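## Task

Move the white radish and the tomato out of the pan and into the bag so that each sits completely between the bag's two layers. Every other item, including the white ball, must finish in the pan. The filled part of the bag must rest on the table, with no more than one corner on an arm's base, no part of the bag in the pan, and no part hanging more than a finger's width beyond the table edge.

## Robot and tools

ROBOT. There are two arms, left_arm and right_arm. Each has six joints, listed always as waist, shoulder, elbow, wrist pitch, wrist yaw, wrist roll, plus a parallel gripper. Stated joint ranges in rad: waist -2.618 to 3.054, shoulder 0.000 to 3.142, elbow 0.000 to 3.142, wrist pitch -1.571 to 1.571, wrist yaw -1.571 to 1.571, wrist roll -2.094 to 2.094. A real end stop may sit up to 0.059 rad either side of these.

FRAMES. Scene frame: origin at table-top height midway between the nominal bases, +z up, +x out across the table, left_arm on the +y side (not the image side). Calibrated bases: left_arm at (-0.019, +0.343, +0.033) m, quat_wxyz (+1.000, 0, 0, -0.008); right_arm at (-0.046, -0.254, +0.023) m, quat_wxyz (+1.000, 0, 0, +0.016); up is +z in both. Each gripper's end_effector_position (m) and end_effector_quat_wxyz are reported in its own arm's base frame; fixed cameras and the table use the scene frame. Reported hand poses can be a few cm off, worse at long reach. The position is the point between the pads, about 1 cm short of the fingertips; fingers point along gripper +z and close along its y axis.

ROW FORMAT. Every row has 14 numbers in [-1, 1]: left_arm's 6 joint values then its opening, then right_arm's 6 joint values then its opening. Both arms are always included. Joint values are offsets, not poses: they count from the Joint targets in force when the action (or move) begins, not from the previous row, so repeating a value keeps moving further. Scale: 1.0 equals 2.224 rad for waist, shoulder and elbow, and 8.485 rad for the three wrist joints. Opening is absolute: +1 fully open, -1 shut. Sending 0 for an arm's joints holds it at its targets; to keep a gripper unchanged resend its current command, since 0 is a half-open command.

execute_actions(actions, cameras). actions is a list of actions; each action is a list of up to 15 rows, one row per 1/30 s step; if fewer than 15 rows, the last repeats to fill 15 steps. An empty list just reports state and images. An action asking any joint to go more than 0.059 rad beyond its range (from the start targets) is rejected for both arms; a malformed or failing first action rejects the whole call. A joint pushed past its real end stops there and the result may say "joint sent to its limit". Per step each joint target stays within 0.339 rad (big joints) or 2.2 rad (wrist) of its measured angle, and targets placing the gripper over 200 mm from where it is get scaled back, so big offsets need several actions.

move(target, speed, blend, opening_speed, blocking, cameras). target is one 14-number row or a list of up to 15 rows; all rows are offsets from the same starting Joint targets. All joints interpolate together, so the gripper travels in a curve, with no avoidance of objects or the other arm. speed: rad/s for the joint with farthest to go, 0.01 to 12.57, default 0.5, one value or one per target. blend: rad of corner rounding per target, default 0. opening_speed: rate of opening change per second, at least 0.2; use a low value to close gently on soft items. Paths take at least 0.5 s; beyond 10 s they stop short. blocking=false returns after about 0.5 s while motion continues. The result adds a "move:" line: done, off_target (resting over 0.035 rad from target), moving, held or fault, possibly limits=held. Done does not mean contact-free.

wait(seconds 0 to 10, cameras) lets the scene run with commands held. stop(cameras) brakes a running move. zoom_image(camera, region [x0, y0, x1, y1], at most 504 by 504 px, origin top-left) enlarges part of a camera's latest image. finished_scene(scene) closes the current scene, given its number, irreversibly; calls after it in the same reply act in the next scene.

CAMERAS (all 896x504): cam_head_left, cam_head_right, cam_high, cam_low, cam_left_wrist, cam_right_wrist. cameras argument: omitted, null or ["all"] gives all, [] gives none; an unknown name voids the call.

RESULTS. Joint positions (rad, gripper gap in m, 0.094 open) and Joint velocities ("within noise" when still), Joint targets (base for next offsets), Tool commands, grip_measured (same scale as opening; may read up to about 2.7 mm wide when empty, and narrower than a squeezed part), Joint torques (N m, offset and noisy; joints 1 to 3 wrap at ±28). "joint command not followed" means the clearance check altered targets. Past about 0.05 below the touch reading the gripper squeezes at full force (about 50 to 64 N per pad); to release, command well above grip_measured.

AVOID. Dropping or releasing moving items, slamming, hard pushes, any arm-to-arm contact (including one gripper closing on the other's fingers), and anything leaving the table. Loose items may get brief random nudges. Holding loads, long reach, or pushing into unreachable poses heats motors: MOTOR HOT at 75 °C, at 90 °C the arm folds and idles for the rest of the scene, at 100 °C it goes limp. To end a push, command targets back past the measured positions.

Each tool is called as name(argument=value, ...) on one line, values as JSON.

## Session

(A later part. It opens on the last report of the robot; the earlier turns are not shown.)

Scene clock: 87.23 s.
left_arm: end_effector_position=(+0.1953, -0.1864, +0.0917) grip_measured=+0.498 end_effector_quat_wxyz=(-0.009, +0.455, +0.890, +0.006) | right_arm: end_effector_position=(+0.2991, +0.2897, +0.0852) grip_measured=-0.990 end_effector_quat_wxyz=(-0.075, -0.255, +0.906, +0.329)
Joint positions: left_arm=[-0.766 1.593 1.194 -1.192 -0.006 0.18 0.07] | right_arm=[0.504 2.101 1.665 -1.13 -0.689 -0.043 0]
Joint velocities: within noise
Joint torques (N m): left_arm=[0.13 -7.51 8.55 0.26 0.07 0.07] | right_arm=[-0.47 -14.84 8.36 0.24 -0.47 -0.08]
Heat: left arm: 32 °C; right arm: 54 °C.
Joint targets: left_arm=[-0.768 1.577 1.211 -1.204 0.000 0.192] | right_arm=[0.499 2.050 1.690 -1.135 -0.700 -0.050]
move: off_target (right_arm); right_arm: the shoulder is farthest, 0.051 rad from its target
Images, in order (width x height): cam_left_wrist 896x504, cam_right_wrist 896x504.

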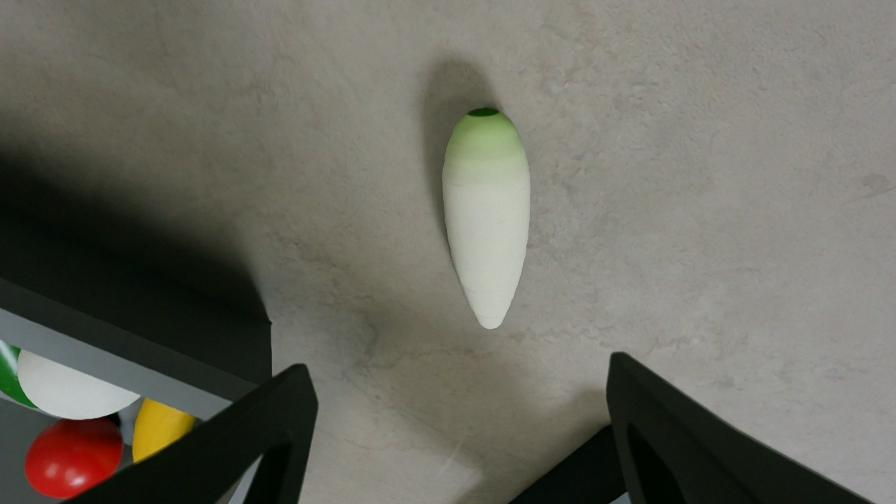

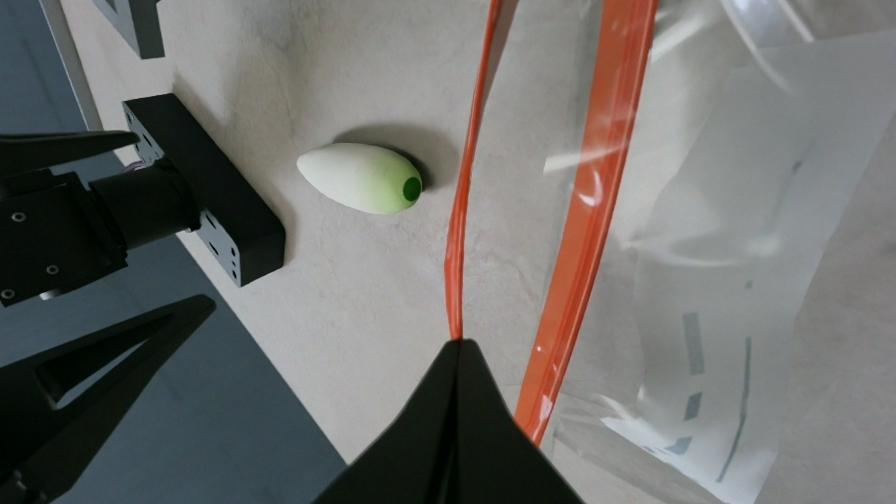

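move(target=[-0.022,-0.433,-0.478,0.1025,0,-0.0226,0.5,0,-0.0076,0.0477,-0.0145,0,0,-1], speed=0.6, cameras=["cam_left_wrist","cam_right_wrist","cam_head_right","cam_high"])

zoom_image(camera="cam_head_right", region=[330, 220, 490, 350])

Scene clock: 91.53 s.
left_arm: end_effector_position=(+0.1540, -0.1602, +0.0348) grip_measured=+0.498 end_effector_quat_wxyz=(+0.347, +0.370, +0.850, -0.143) | right_arm: end_effector_position=(+0.2991, +0.2897, +0.1147) grip_measured=-0.990 end_effector_quat_wxyz=(-0.080, -0.253, +0.907, +0.328)
Joint positions: left_arm=[-0.81 0.62 0.159 -0.341 -0.006 0.013 0.07] | right_arm=[0.504 2.092 1.769 -1.253 -0.689 -0.043 0]
Joint velocities: within noise
Joint torques (N m): left_arm=[-0.31 -0.24 7.19 2.05 0.06 -0.17] | right_arm=[-0.47 -15.51 8.61 0.22 -0.47 -0.08]
Heat: left arm: 32 °C; right arm: 55 °C.
Joint targets: left_arm=[-0.817 0.614 0.148 -0.334 0.000 0.000] | right_arm=[0.499 2.033 1.796 -1.258 -0.700 -0.050]
move: off_target (right_arm); right_arm: the shoulder is farthest, 0.059 rad from its target
Images, in order (width x height): cam_head_right 896x504, cam_high 896x504, cam_left_wrist 896x504, cam_right_wrist 896x504.

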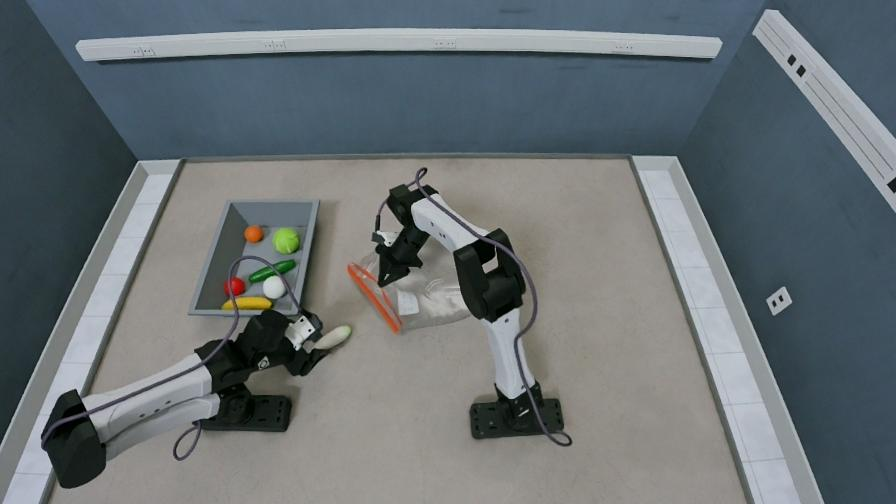

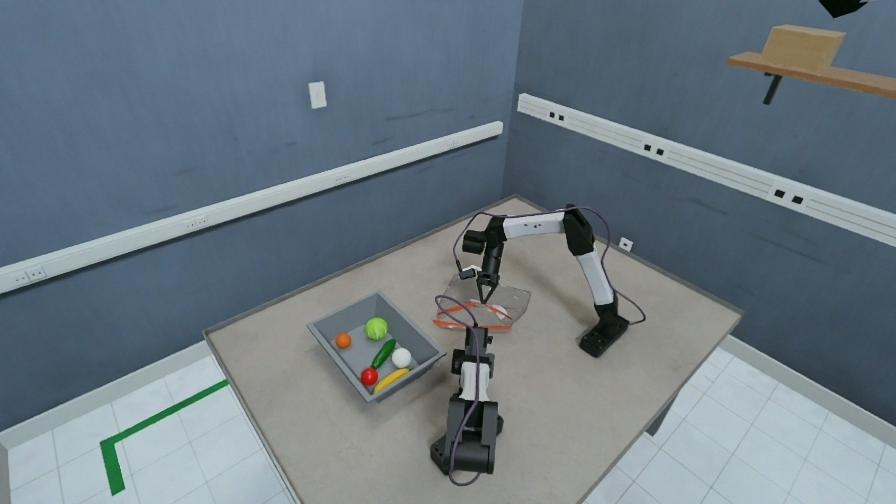

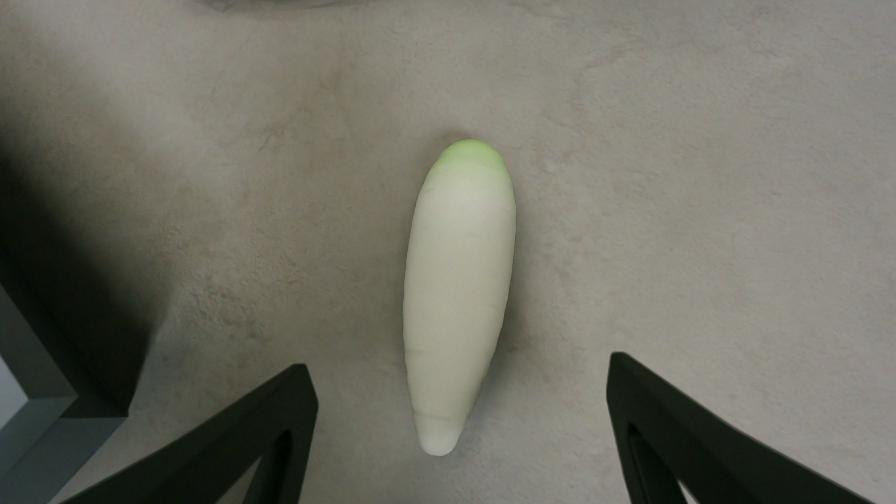

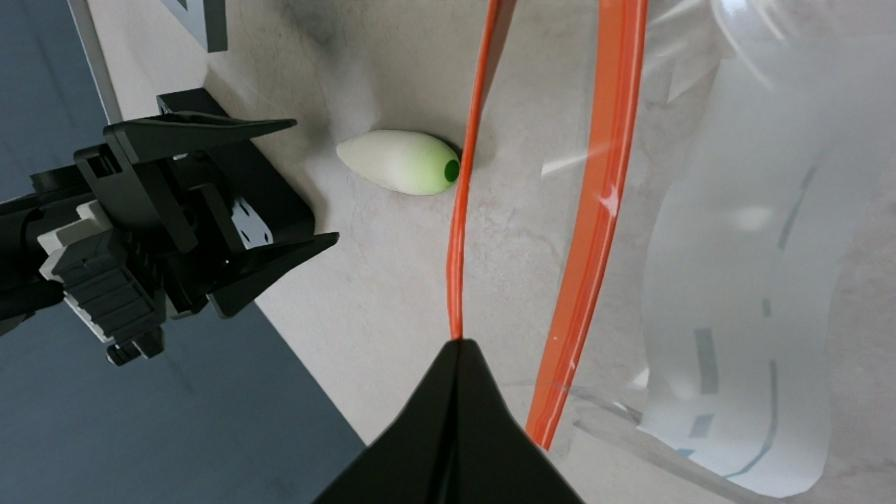

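Scaled by 3.150 from the camera's 896x504 image, which has a finer 1280x720 frame.

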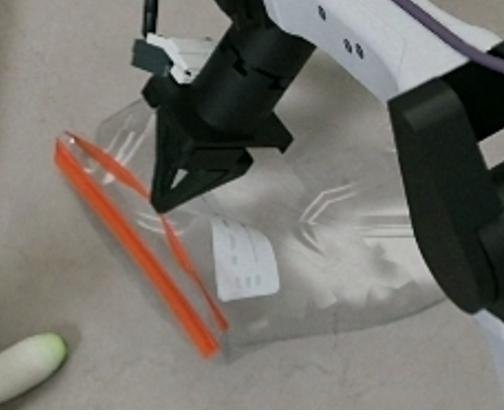

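move(target=[0,0.2824,-0.0198,0.0792,0,0,0.5,0,0,0,0,0,0,-1], speed=0.5, cameras=["cam_left_wrist","cam_head_left"])

Scene clock: 95.03 s.
left_arm: end_effector_position=(+0.1847, -0.1924, -0.0062) grip_measured=+0.498 end_effector_quat_wxyz=(+0.352, +0.368, +0.848, -0.146) | right_arm: end_effector_position=(+0.2990, +0.2897, +0.1147) grip_measured=-0.990 end_effector_quat_wxyz=(-0.080, -0.253, +0.907, +0.328)
Joint positions: left_arm=[-0.81 1.234 0.114 0.331 -0.006 0.012 0.07] | right_arm=[0.504 2.092 1.769 -1.253 -0.689 -0.043 0]
Joint velocities: within noise
Joint torques (N m): left_arm=[-0.36 -1.66 5 2.05 0.06 -0.17] | right_arm=[-0.49 -15.49 8.61 0.23 -0.47 -0.08]
Heat: left arm: 31 °C; right arm: 56 °C.
Joint targets: left_arm=[-0.816 1.242 0.104 0.338 0.000 0.000] | right_arm=[0.499 2.033 1.796 -1.258 -0.700 -0.050]
move: off_target (right_arm); right_arm: the shoulder is farthest, 0.059 rad from its target
Images, in order (width x height): cam_head_left 896x504, cam_left_wrist 896x504.

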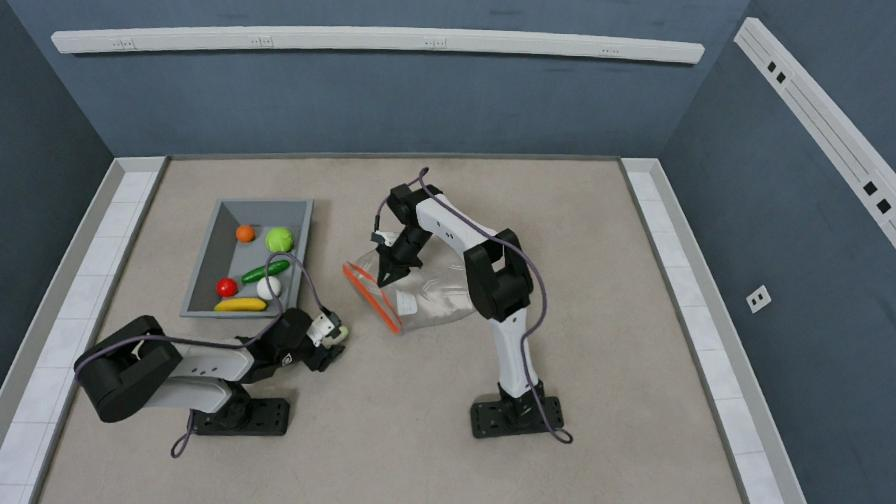

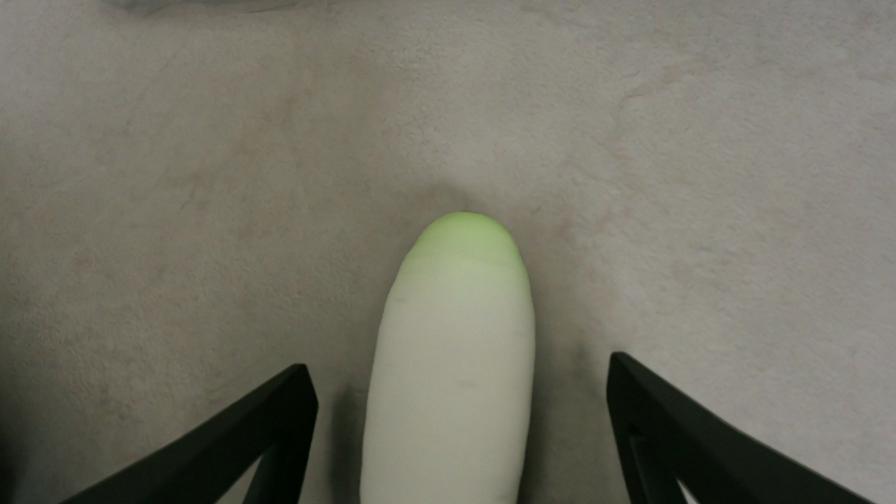

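move(target=[0,0,0,0,0,0,-0.33,0,0,0,0,0,0,-1], opening_speed=0.4, cameras=["cam_left_wrist"])

move(target=[0,-0.11,0.05,0,0,0,-0.33,0,0,0,0,0,0,-1], speed=0.4, cameras=["cam_left_wrist","cam_high"])

Scene clock: 97.73 s.
left_arm: end_effector_position=(+0.1848, -0.1925, -0.0061) grip_measured=-0.326 end_effector_quat_wxyz=(+0.353, +0.368, +0.848, -0.146) | right_arm: end_effector_position=(+0.2990, +0.2897, +0.1147) grip_measured=-0.990 end_effector_quat_wxyz=(-0.080, -0.253, +0.907, +0.328)
Joint positions: left_arm=[-0.81 1.234 0.114 0.332 -0.006 0.012 0.032] | right_arm=[0.504 2.092 1.769 -1.253 -0.689 -0.043 0]
Joint velocities: within noise
Joint torques (N m): left_arm=[-0.34 -1.63 5.01 2.04 0.07 -0.15] | right_arm=[-0.47 -15.49 8.61 0.23 -0.47 -0.08]
Heat: left arm: 31 °C; right arm: 57 °C.
Joint targets: left_arm=[-0.816 1.242 0.104 0.337 0.000 0.000] | right_arm=[0.499 2.033 1.796 -1.258 -0.700 -0.050]
move: off_target (right_arm); right_arm: the shoulder is farthest, 0.059 rad from its target
Images, in order (width x height): cam_left_wrist 896x504.

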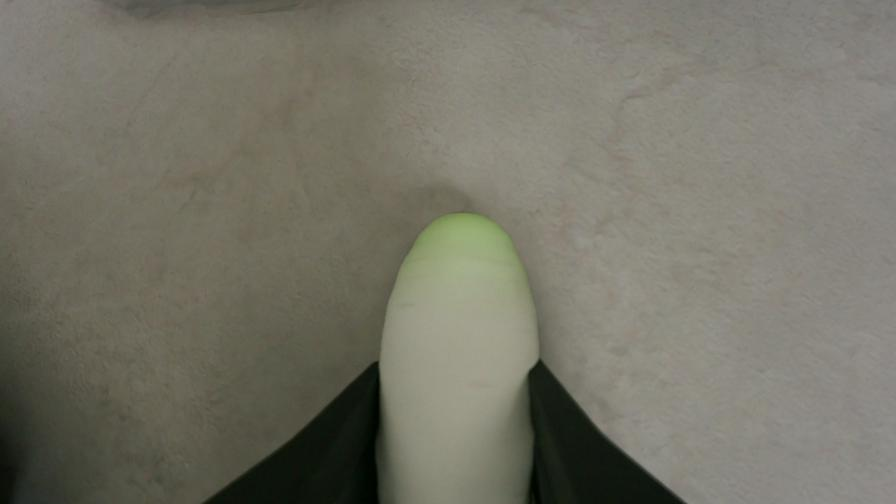

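Scene clock: 98.73 s.
left_arm: end_effector_position=(+0.2151, -0.2244, +0.0905) grip_measured=-0.326 end_effector_quat_wxyz=(+0.485, +0.339, +0.781, -0.202) | right_arm: end_effector_position=(+0.2990, +0.2897, +0.1147) grip_measured=-0.990 end_effector_quat_wxyz=(-0.080, -0.253, +0.907, +0.328)
Joint positions: left_arm=[-0.81 1.004 0.198 0.341 -0.006 0.012 0.032] | right_arm=[0.504 2.092 1.769 -1.253 -0.689 -0.043 0]
Joint velocities: within noise
Joint torques (N m): left_arm=[-0.32 -2.4 9.37 2.29 0.06 -0.15] | right_arm=[-0.47 -15.5 8.62 0.22 -0.47 -0.08]
Heat: left arm: 31 °C; right arm: 57 °C.
Joint targets: left_arm=[-0.816 0.997 0.215 0.337 0.000 0.000] | right_arm=[0.499 2.033 1.796 -1.258 -0.700 -0.050]
move: off_target (right_arm); right_arm: the shoulder is farthest, 0.059 rad from its target
Images, in order (width x height): cam_high 896x504, cam_left_wrist 896x504.

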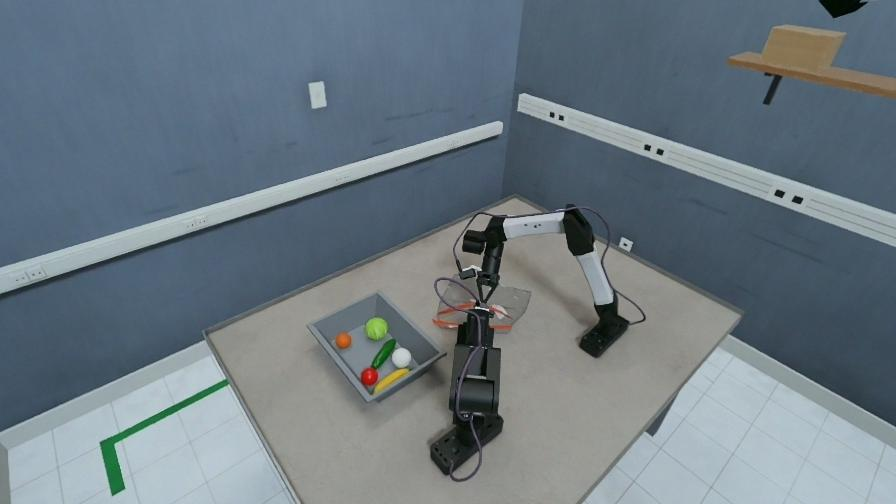

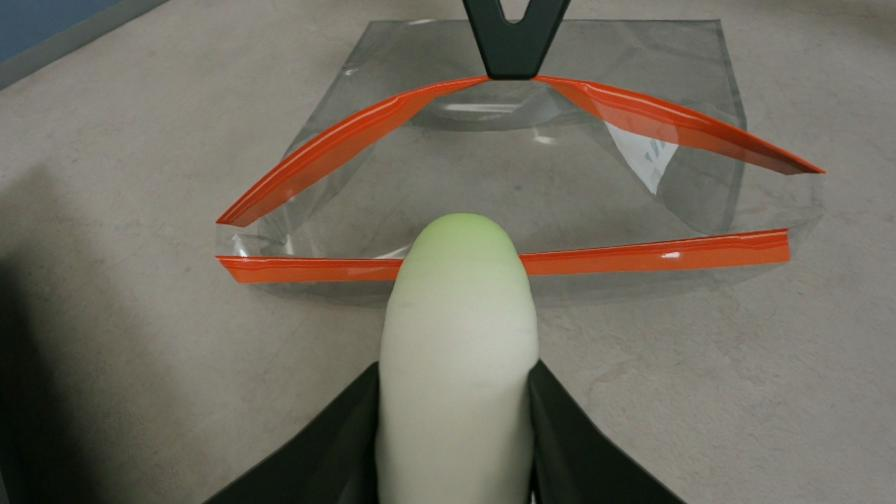

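execute_actions(actions=[])

zoom_image(camera="cam_low", region=[300, 150, 700, 380])

zoom_image(camera="cam_high", region=[400, 200, 600, 360])

zoom_image(camera="cam_head_left", region=[300, 200, 520, 360])

Scene clock: 100.77 s.
left_arm: end_effector_position=(+0.2151, -0.2244, +0.0905) grip_measured=-0.327 end_effector_quat_wxyz=(+0.485, +0.339, +0.781, -0.202) | right_arm: end_effector_position=(+0.2990, +0.2897, +0.1147) grip_measured=-0.990 end_effector_quat_wxyz=(-0.080, -0.253, +0.907, +0.328)
Joint positions: left_arm=[-0.81 1.004 0.198 0.341 -0.006 0.012 0.032] | right_arm=[0.504 2.092 1.769 -1.253 -0.689 -0.043 0]
Joint velocities: left_arm=[-0.002 0.002 -0.007 -0.037 -0.081 0.051 0.005] | right_arm=[within noise]
Joint torques (N m): left_arm=[-0.31 -2.37 9.4 2.3 0.06 -0.16] | right_arm=[-0.49 -15.53 8.62 0.22 -0.47 -0.08]
Heat: left arm: 31 °C; right arm: 58 °C.
Joint targets: left_arm=[-0.816 0.997 0.215 0.337 0.000 0.000] | right_arm=[0.499 2.033 1.796 -1.258 -0.700 -0.050]
Tool commands: left_gripper/opening=-0.33 right_gripper/opening=-1.0

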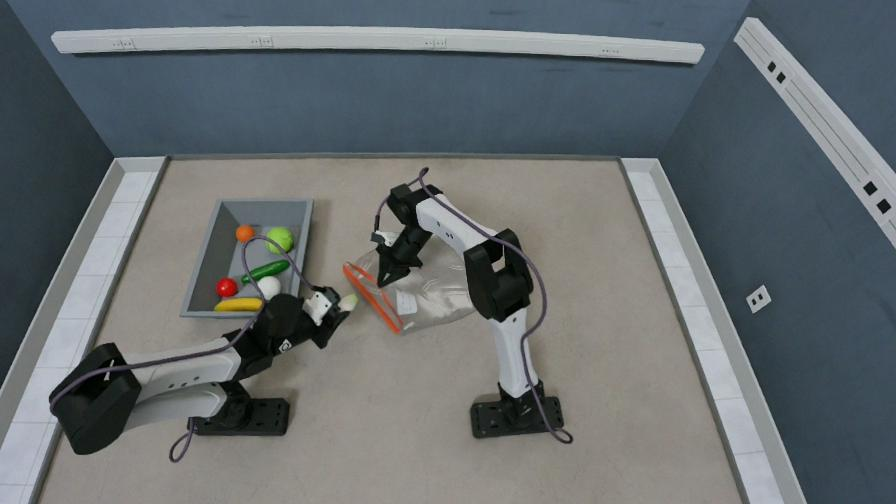

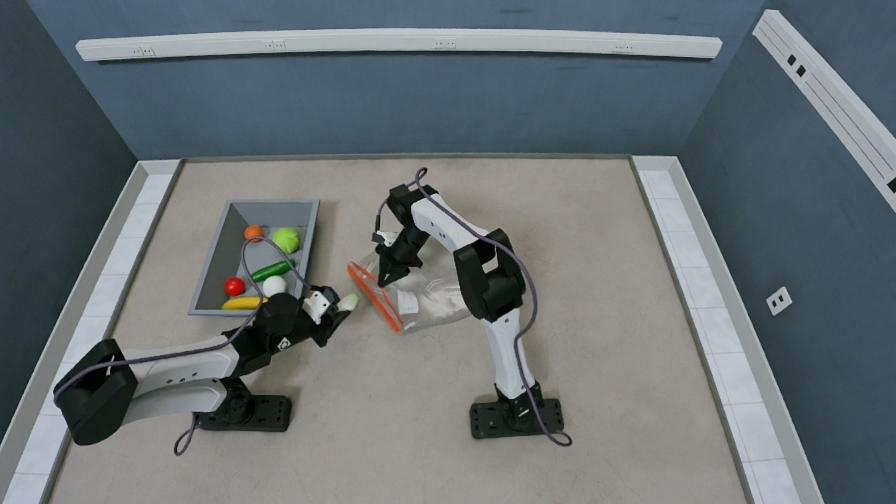

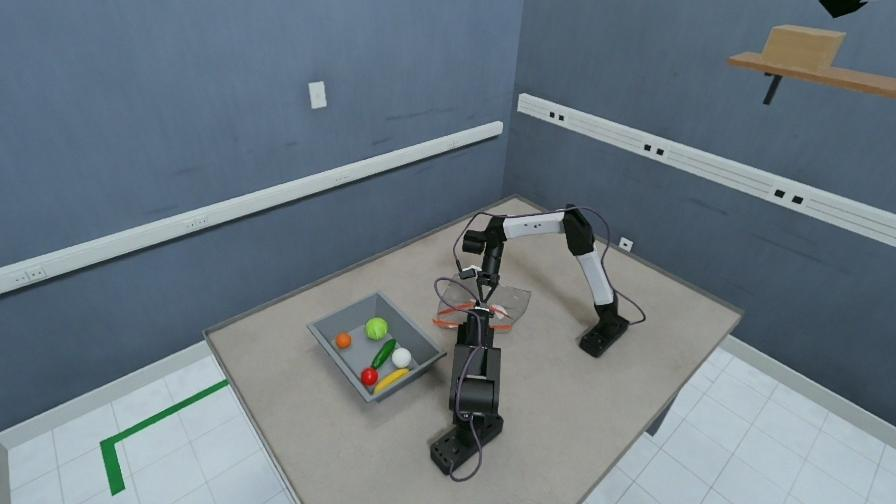

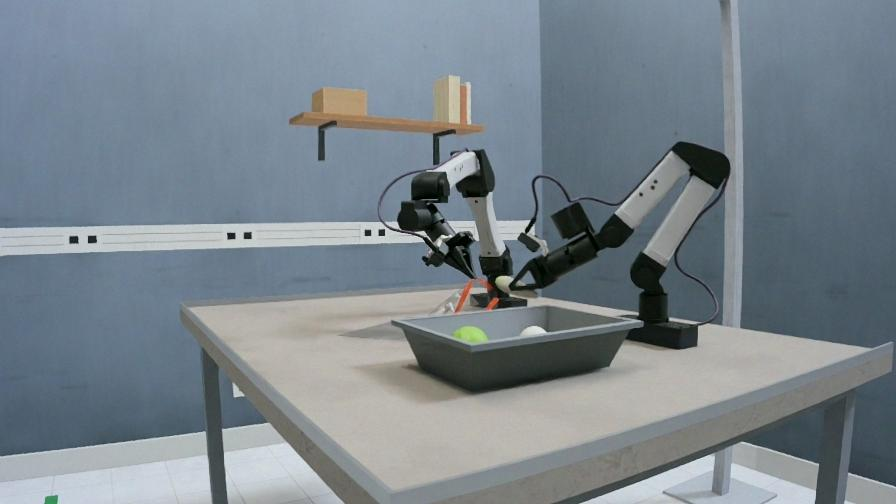

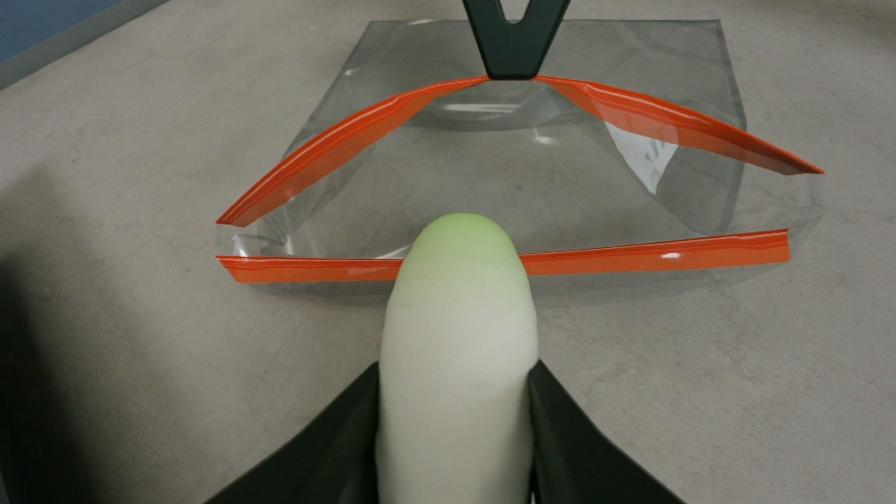

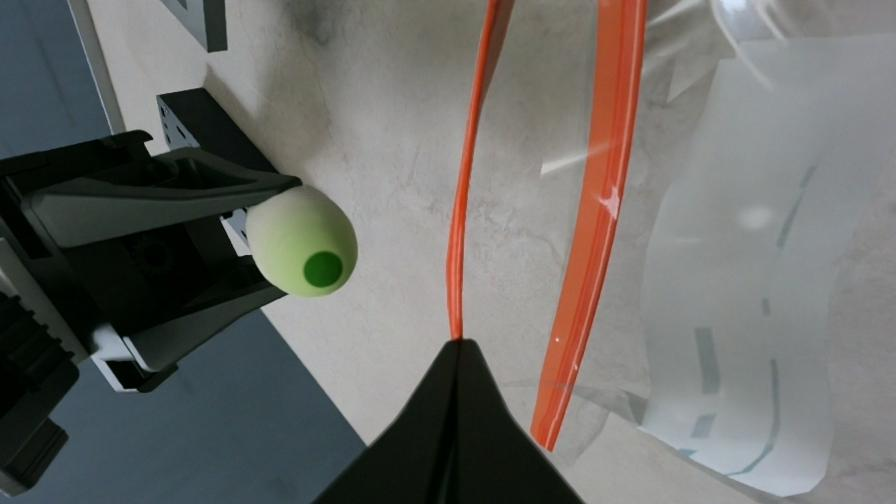

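Scaled by 1.260 from the camera's 896x504 image, which has a finer 1280x720 frame.

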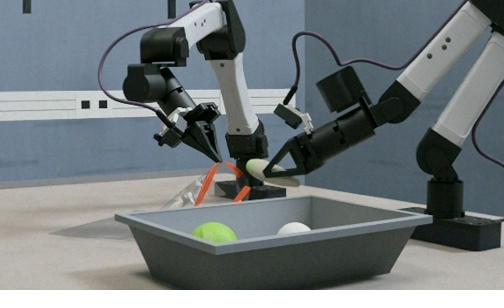

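Scaled by 2.520 from the camera's 896x504 image, which has a finer 1280x720 frame.

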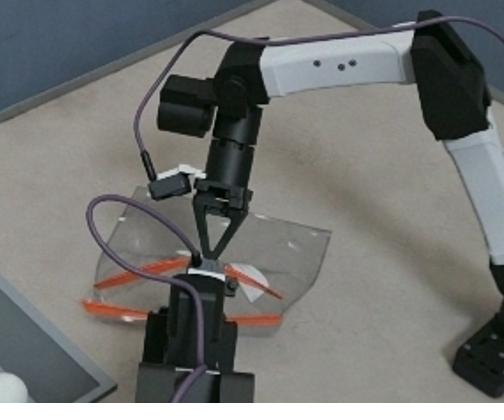

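Scaled by 2.291 from the camera's 896x504 image, which has a finer 1280x720 frame.

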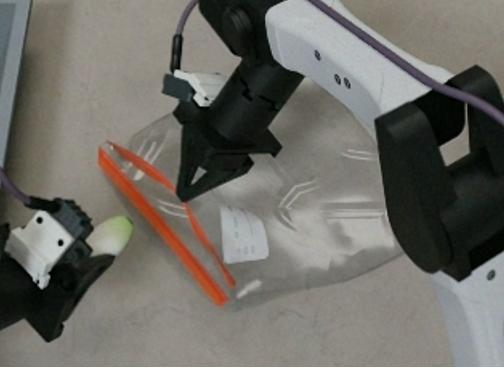

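move(target=[-0.0427,0.3359,0.0863,0.0542,0,0,-0.33,0,0,0,0,0,0,-1], speed=0.6, cameras=["cam_left_wrist","cam_right_wrist"])

Scene clock: 103.97 s.
left_arm: end_effector_position=(+0.2386, -0.3022, +0.0192) grip_measured=-0.327 end_effector_quat_wxyz=(+0.440, +0.385, +0.784, -0.208) | right_arm: end_effector_position=(+0.2990, +0.2897, +0.1147) grip_measured=-0.990 end_effector_quat_wxyz=(-0.080, -0.253, +0.907, +0.328)
Joint positions: left_arm=[-0.905 1.733 0.388 0.789 -0.006 0.012 0.032] | right_arm=[0.504 2.092 1.769 -1.253 -0.689 -0.043 0]
Joint velocities: left_arm=[-0.002 0.007 -0.012 -0.037 0.022 0.037 0.004] | right_arm=[within noise]
Joint torques (N m): left_arm=[-0.29 -5 6.8 2.38 0.06 -0.17] | right_arm=[-0.49 -15.53 8.61 0.23 -0.47 -0.08]
Heat: left arm: 32 °C; right arm: 59 °C.
Joint targets: left_arm=[-0.912 1.744 0.407 0.797 0.000 0.000] | right_arm=[0.499 2.033 1.796 -1.258 -0.700 -0.050]
move: off_target (right_arm); right_arm: the shoulder is farthest, 0.059 rad from its target
Images, in order (width x height): cam_left_wrist 896x504, cam_right_wrist 896x504.

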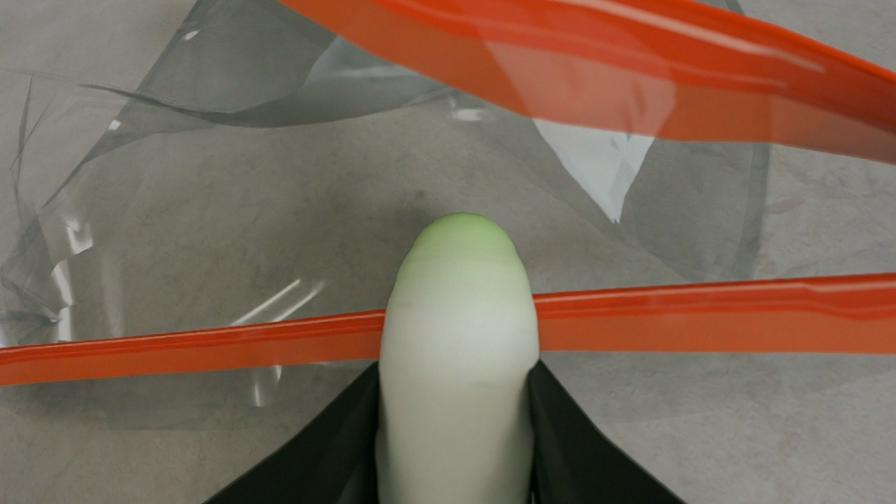

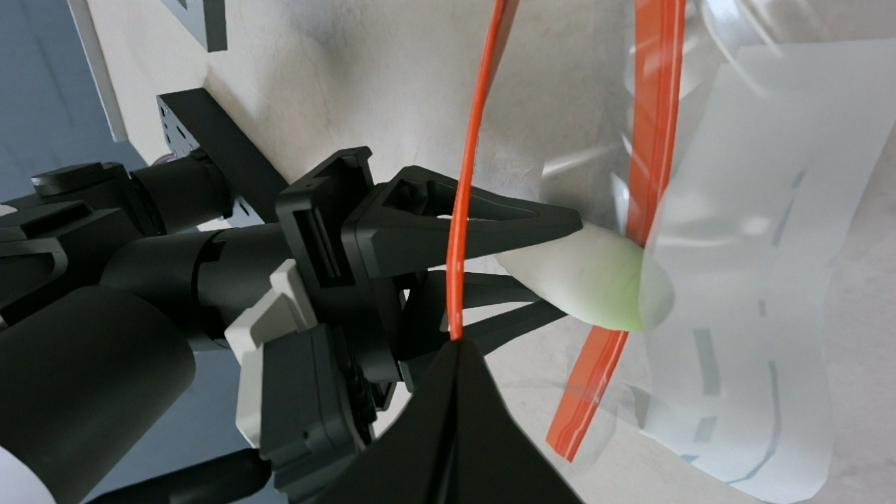

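move(target=[0,0,0,0,0,0,-0.33,-0.0225,-0.0148,0.0382,-0.0124,0,0,-1], speed=0.15, cameras=["cam_left_wrist","cam_right_wrist"])

Scene clock: 107.40 s.
left_arm: end_effector_position=(+0.2387, -0.3023, +0.0195) grip_measured=-0.329 end_effector_quat_wxyz=(+0.440, +0.385, +0.784, -0.208) | right_arm: end_effector_position=(+0.3094, +0.2724, +0.1520) grip_measured=-0.990 end_effector_quat_wxyz=(-0.061, -0.234, +0.912, +0.332)
Joint positions: left_arm=[-0.905 1.733 0.388 0.791 -0.006 0.012 0.032] | right_arm=[0.454 2.051 1.855 -1.357 -0.689 -0.043 0]
Joint velocities: left_arm=[0.017 -0.017 0.012 0.007 -0.051 -0.022 -0.004] | right_arm=[within noise]
Joint torques (N m): left_arm=[-0.28 -5 6.82 2.33 0.07 -0.16] | right_arm=[-0.46 -14.49 8.57 0.24 -0.47 -0.08]
Heat: left arm: 32 °C; right arm: 59 °C.
Joint targets: left_arm=[-0.912 1.744 0.407 0.797 0.000 0.000] | right_arm=[0.449 2.000 1.881 -1.363 -0.700 -0.051]
move: off_target (right_arm); right_arm: the shoulder is farthest, 0.051 rad from its target
Images, in order (width x height): cam_left_wrist 896x504, cam_right_wrist 896x504.

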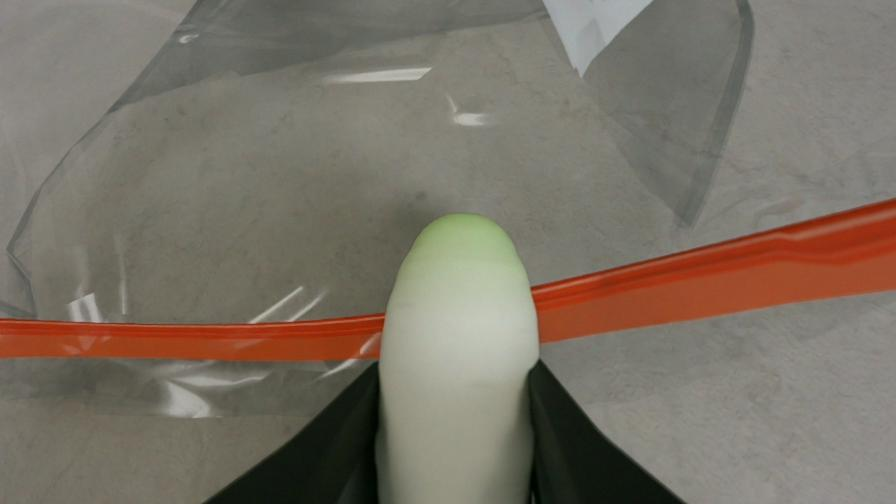

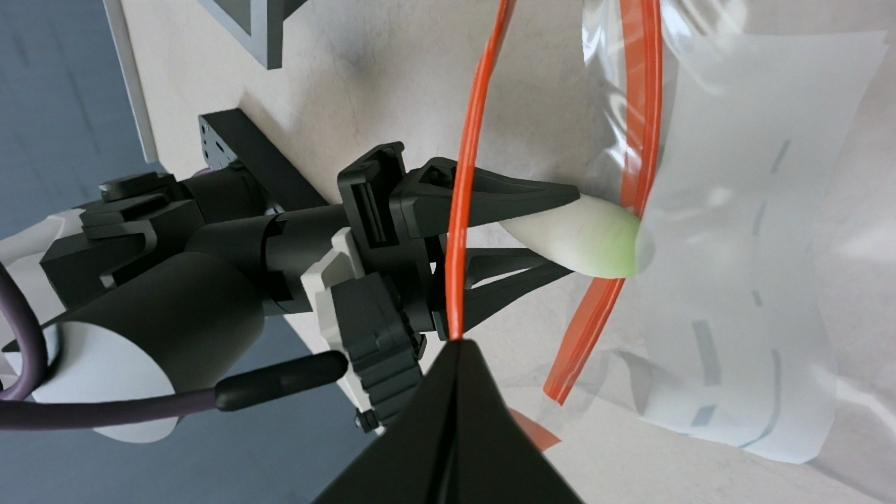

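move(target=[-0.0034,0.1515,0.1722,0.0012,0,0,-0.33,0,0,0,0,0,0,-1], speed=0.3, cameras=["cam_left_wrist","cam_right_wrist","cam_low"])

Scene clock: 109.60 s.
left_arm: end_effector_position=(+0.2986, -0.3844, +0.0111) grip_measured=-0.327 end_effector_quat_wxyz=(+0.464, +0.381, +0.769, -0.221) | right_arm: end_effector_position=(+0.3095, +0.2720, +0.1521) grip_measured=-0.990 end_effector_quat_wxyz=(-0.061, -0.234, +0.912, +0.332)
Joint positions: left_arm=[-0.912 2.063 0.772 0.799 -0.006 0.012 0.032] | right_arm=[0.453 2.051 1.855 -1.359 -0.689 -0.043 0]
Joint velocities: within noise
Joint torques (N m): left_arm=[-0.28 -7.58 7.08 2.41 0.06 -0.15] | right_arm=[-0.31 -14.5 8.54 0.27 -0.46 -0.08]
Heat: left arm: 33 °C; right arm: 59 °C.
Joint targets: left_arm=[-0.919 2.081 0.790 0.807 0.000 0.000] | right_arm=[0.449 2.000 1.881 -1.363 -0.700 -0.050]
move: off_target (right_arm); right_arm: the shoulder is farthest, 0.051 rad from its target
Images, in order (width x height): cam_low 896x504, cam_left_wrist 896x504, cam_right_wrist 896x504.

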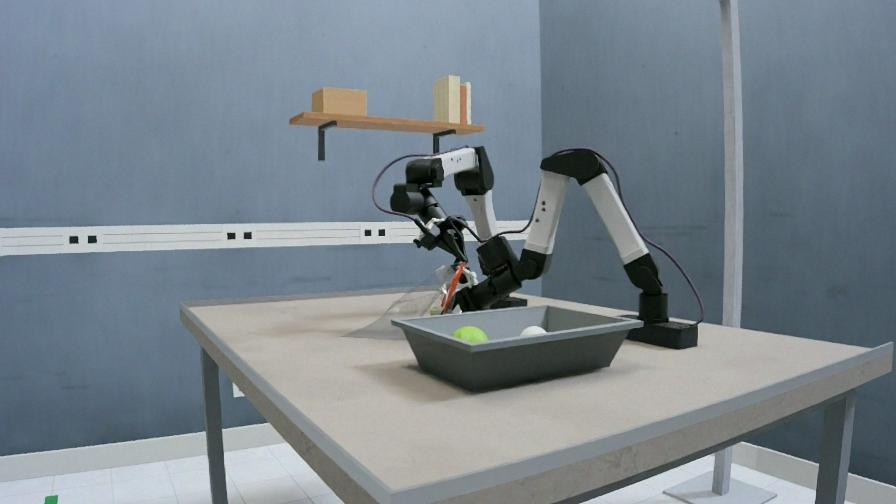

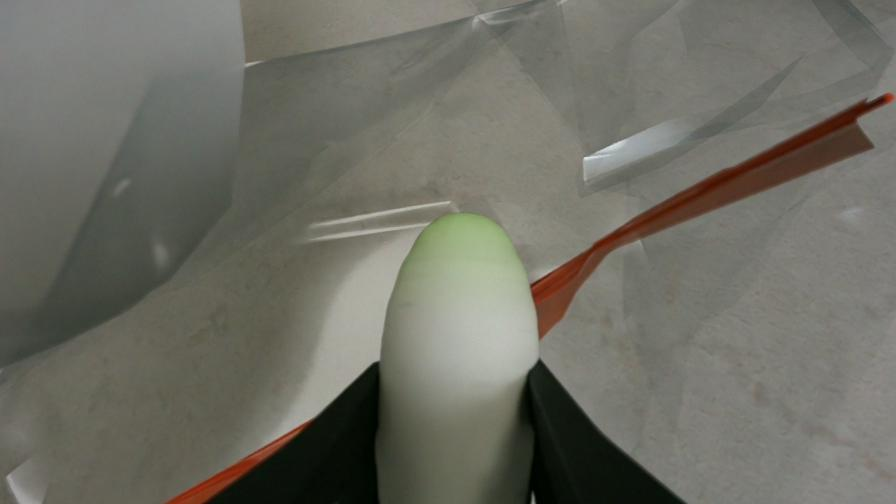

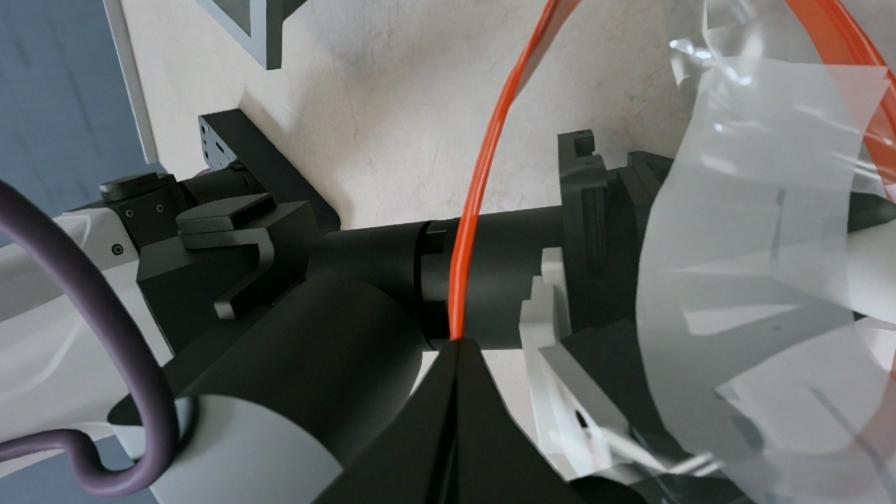

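zoom_image(camera="cam_right_wrist", region=[500, 0, 896, 504])

zoom_image(camera="cam_left_wrist", region=[392, 0, 896, 504])

execute_actions(actions=[], cameras=["cam_high","cam_head_left"])

zoom_image(camera="cam_head_left", region=[300, 200, 520, 360])

zoom_image(camera="cam_high", region=[400, 200, 600, 360])

Scaled by 1.000.

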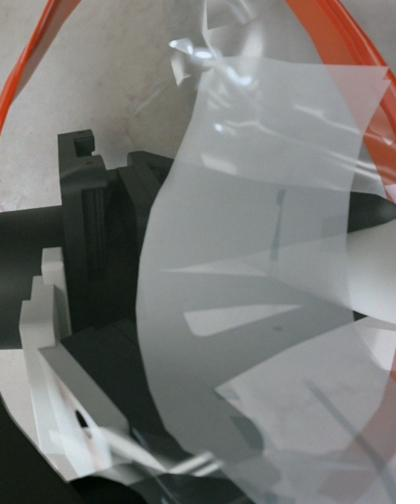

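Scaled by 1.000.

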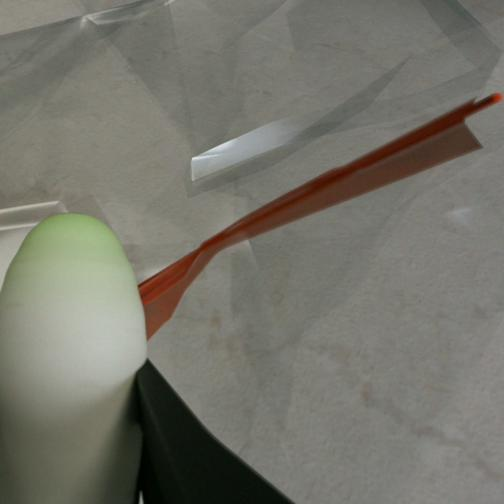

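Scene clock: 110.07 s.
left_arm: end_effector_position=(+0.2987, -0.3844, +0.0111) grip_measured=-0.329 end_effector_quat_wxyz=(+0.464, +0.381, +0.769, -0.221) | right_arm: end_effector_position=(+0.3095, +0.2720, +0.1521) grip_measured=-0.990 end_effector_quat_wxyz=(-0.061, -0.234, +0.912, +0.332)
Joint positions: left_arm=[-0.912 2.063 0.772 0.8 -0.006 0.012 0.032] | right_arm=[0.453 2.051 1.855 -1.359 -0.689 -0.043 0]
Joint velocities: left_arm=[-0.017 -0.007 -0.007 0.066 0.051 -0.066 -0.005] | right_arm=[within noise]
Joint torques (N m): left_arm=[-0.29 -7.6 7.1 2.41 0.06 -0.16] | right_arm=[-0.31 -14.48 8.53 0.26 -0.47 -0.07]
Heat: left arm: 33 °C; right arm: 59 °C.
Joint targets: left_arm=[-0.919 2.081 0.790 0.808 0.000 0.000] | right_arm=[0.449 2.000 1.881 -1.363 -0.700 -0.050]
Tool commands: left_gripper/opening=-0.33 right_gripper/opening=-1.0
Images, in order (width x height): cam_head_left 896x504, cam_high 896x504.

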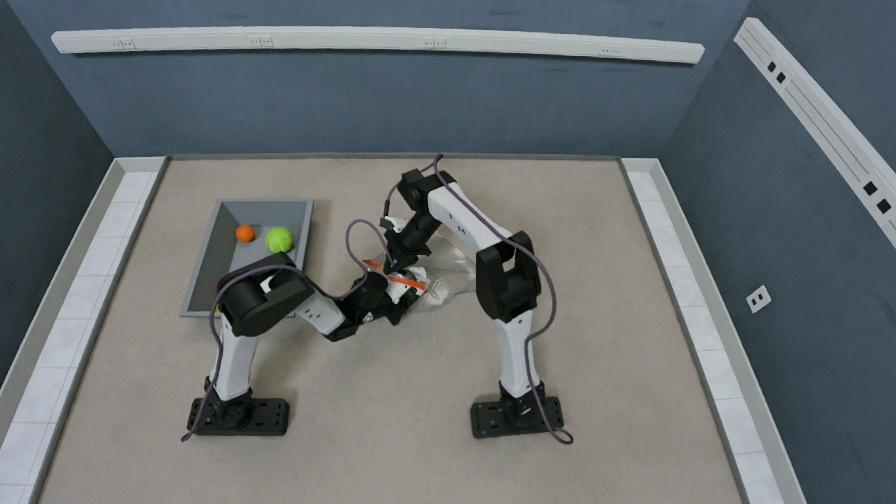

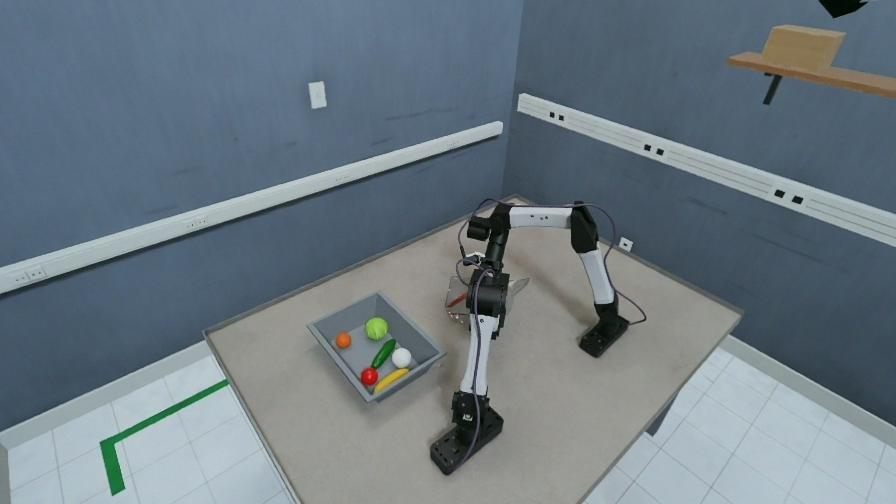

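Scaled by 2.291 from the camera's 896x504 image, which has a finer 1280x720 frame.

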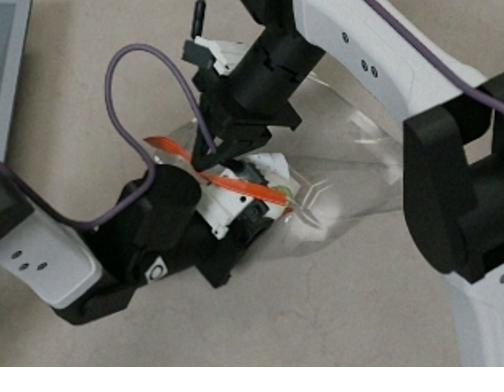

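Scaled by 2.520 from the camera's 896x504 image, which has a finer 1280x720 frame.

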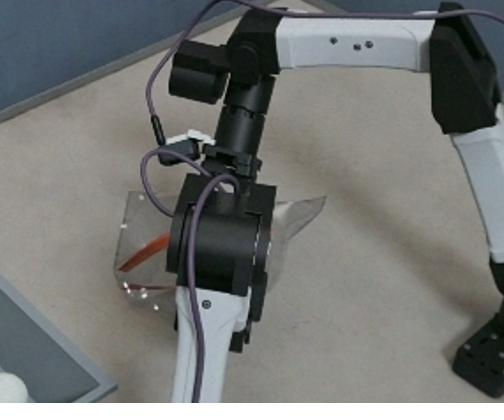

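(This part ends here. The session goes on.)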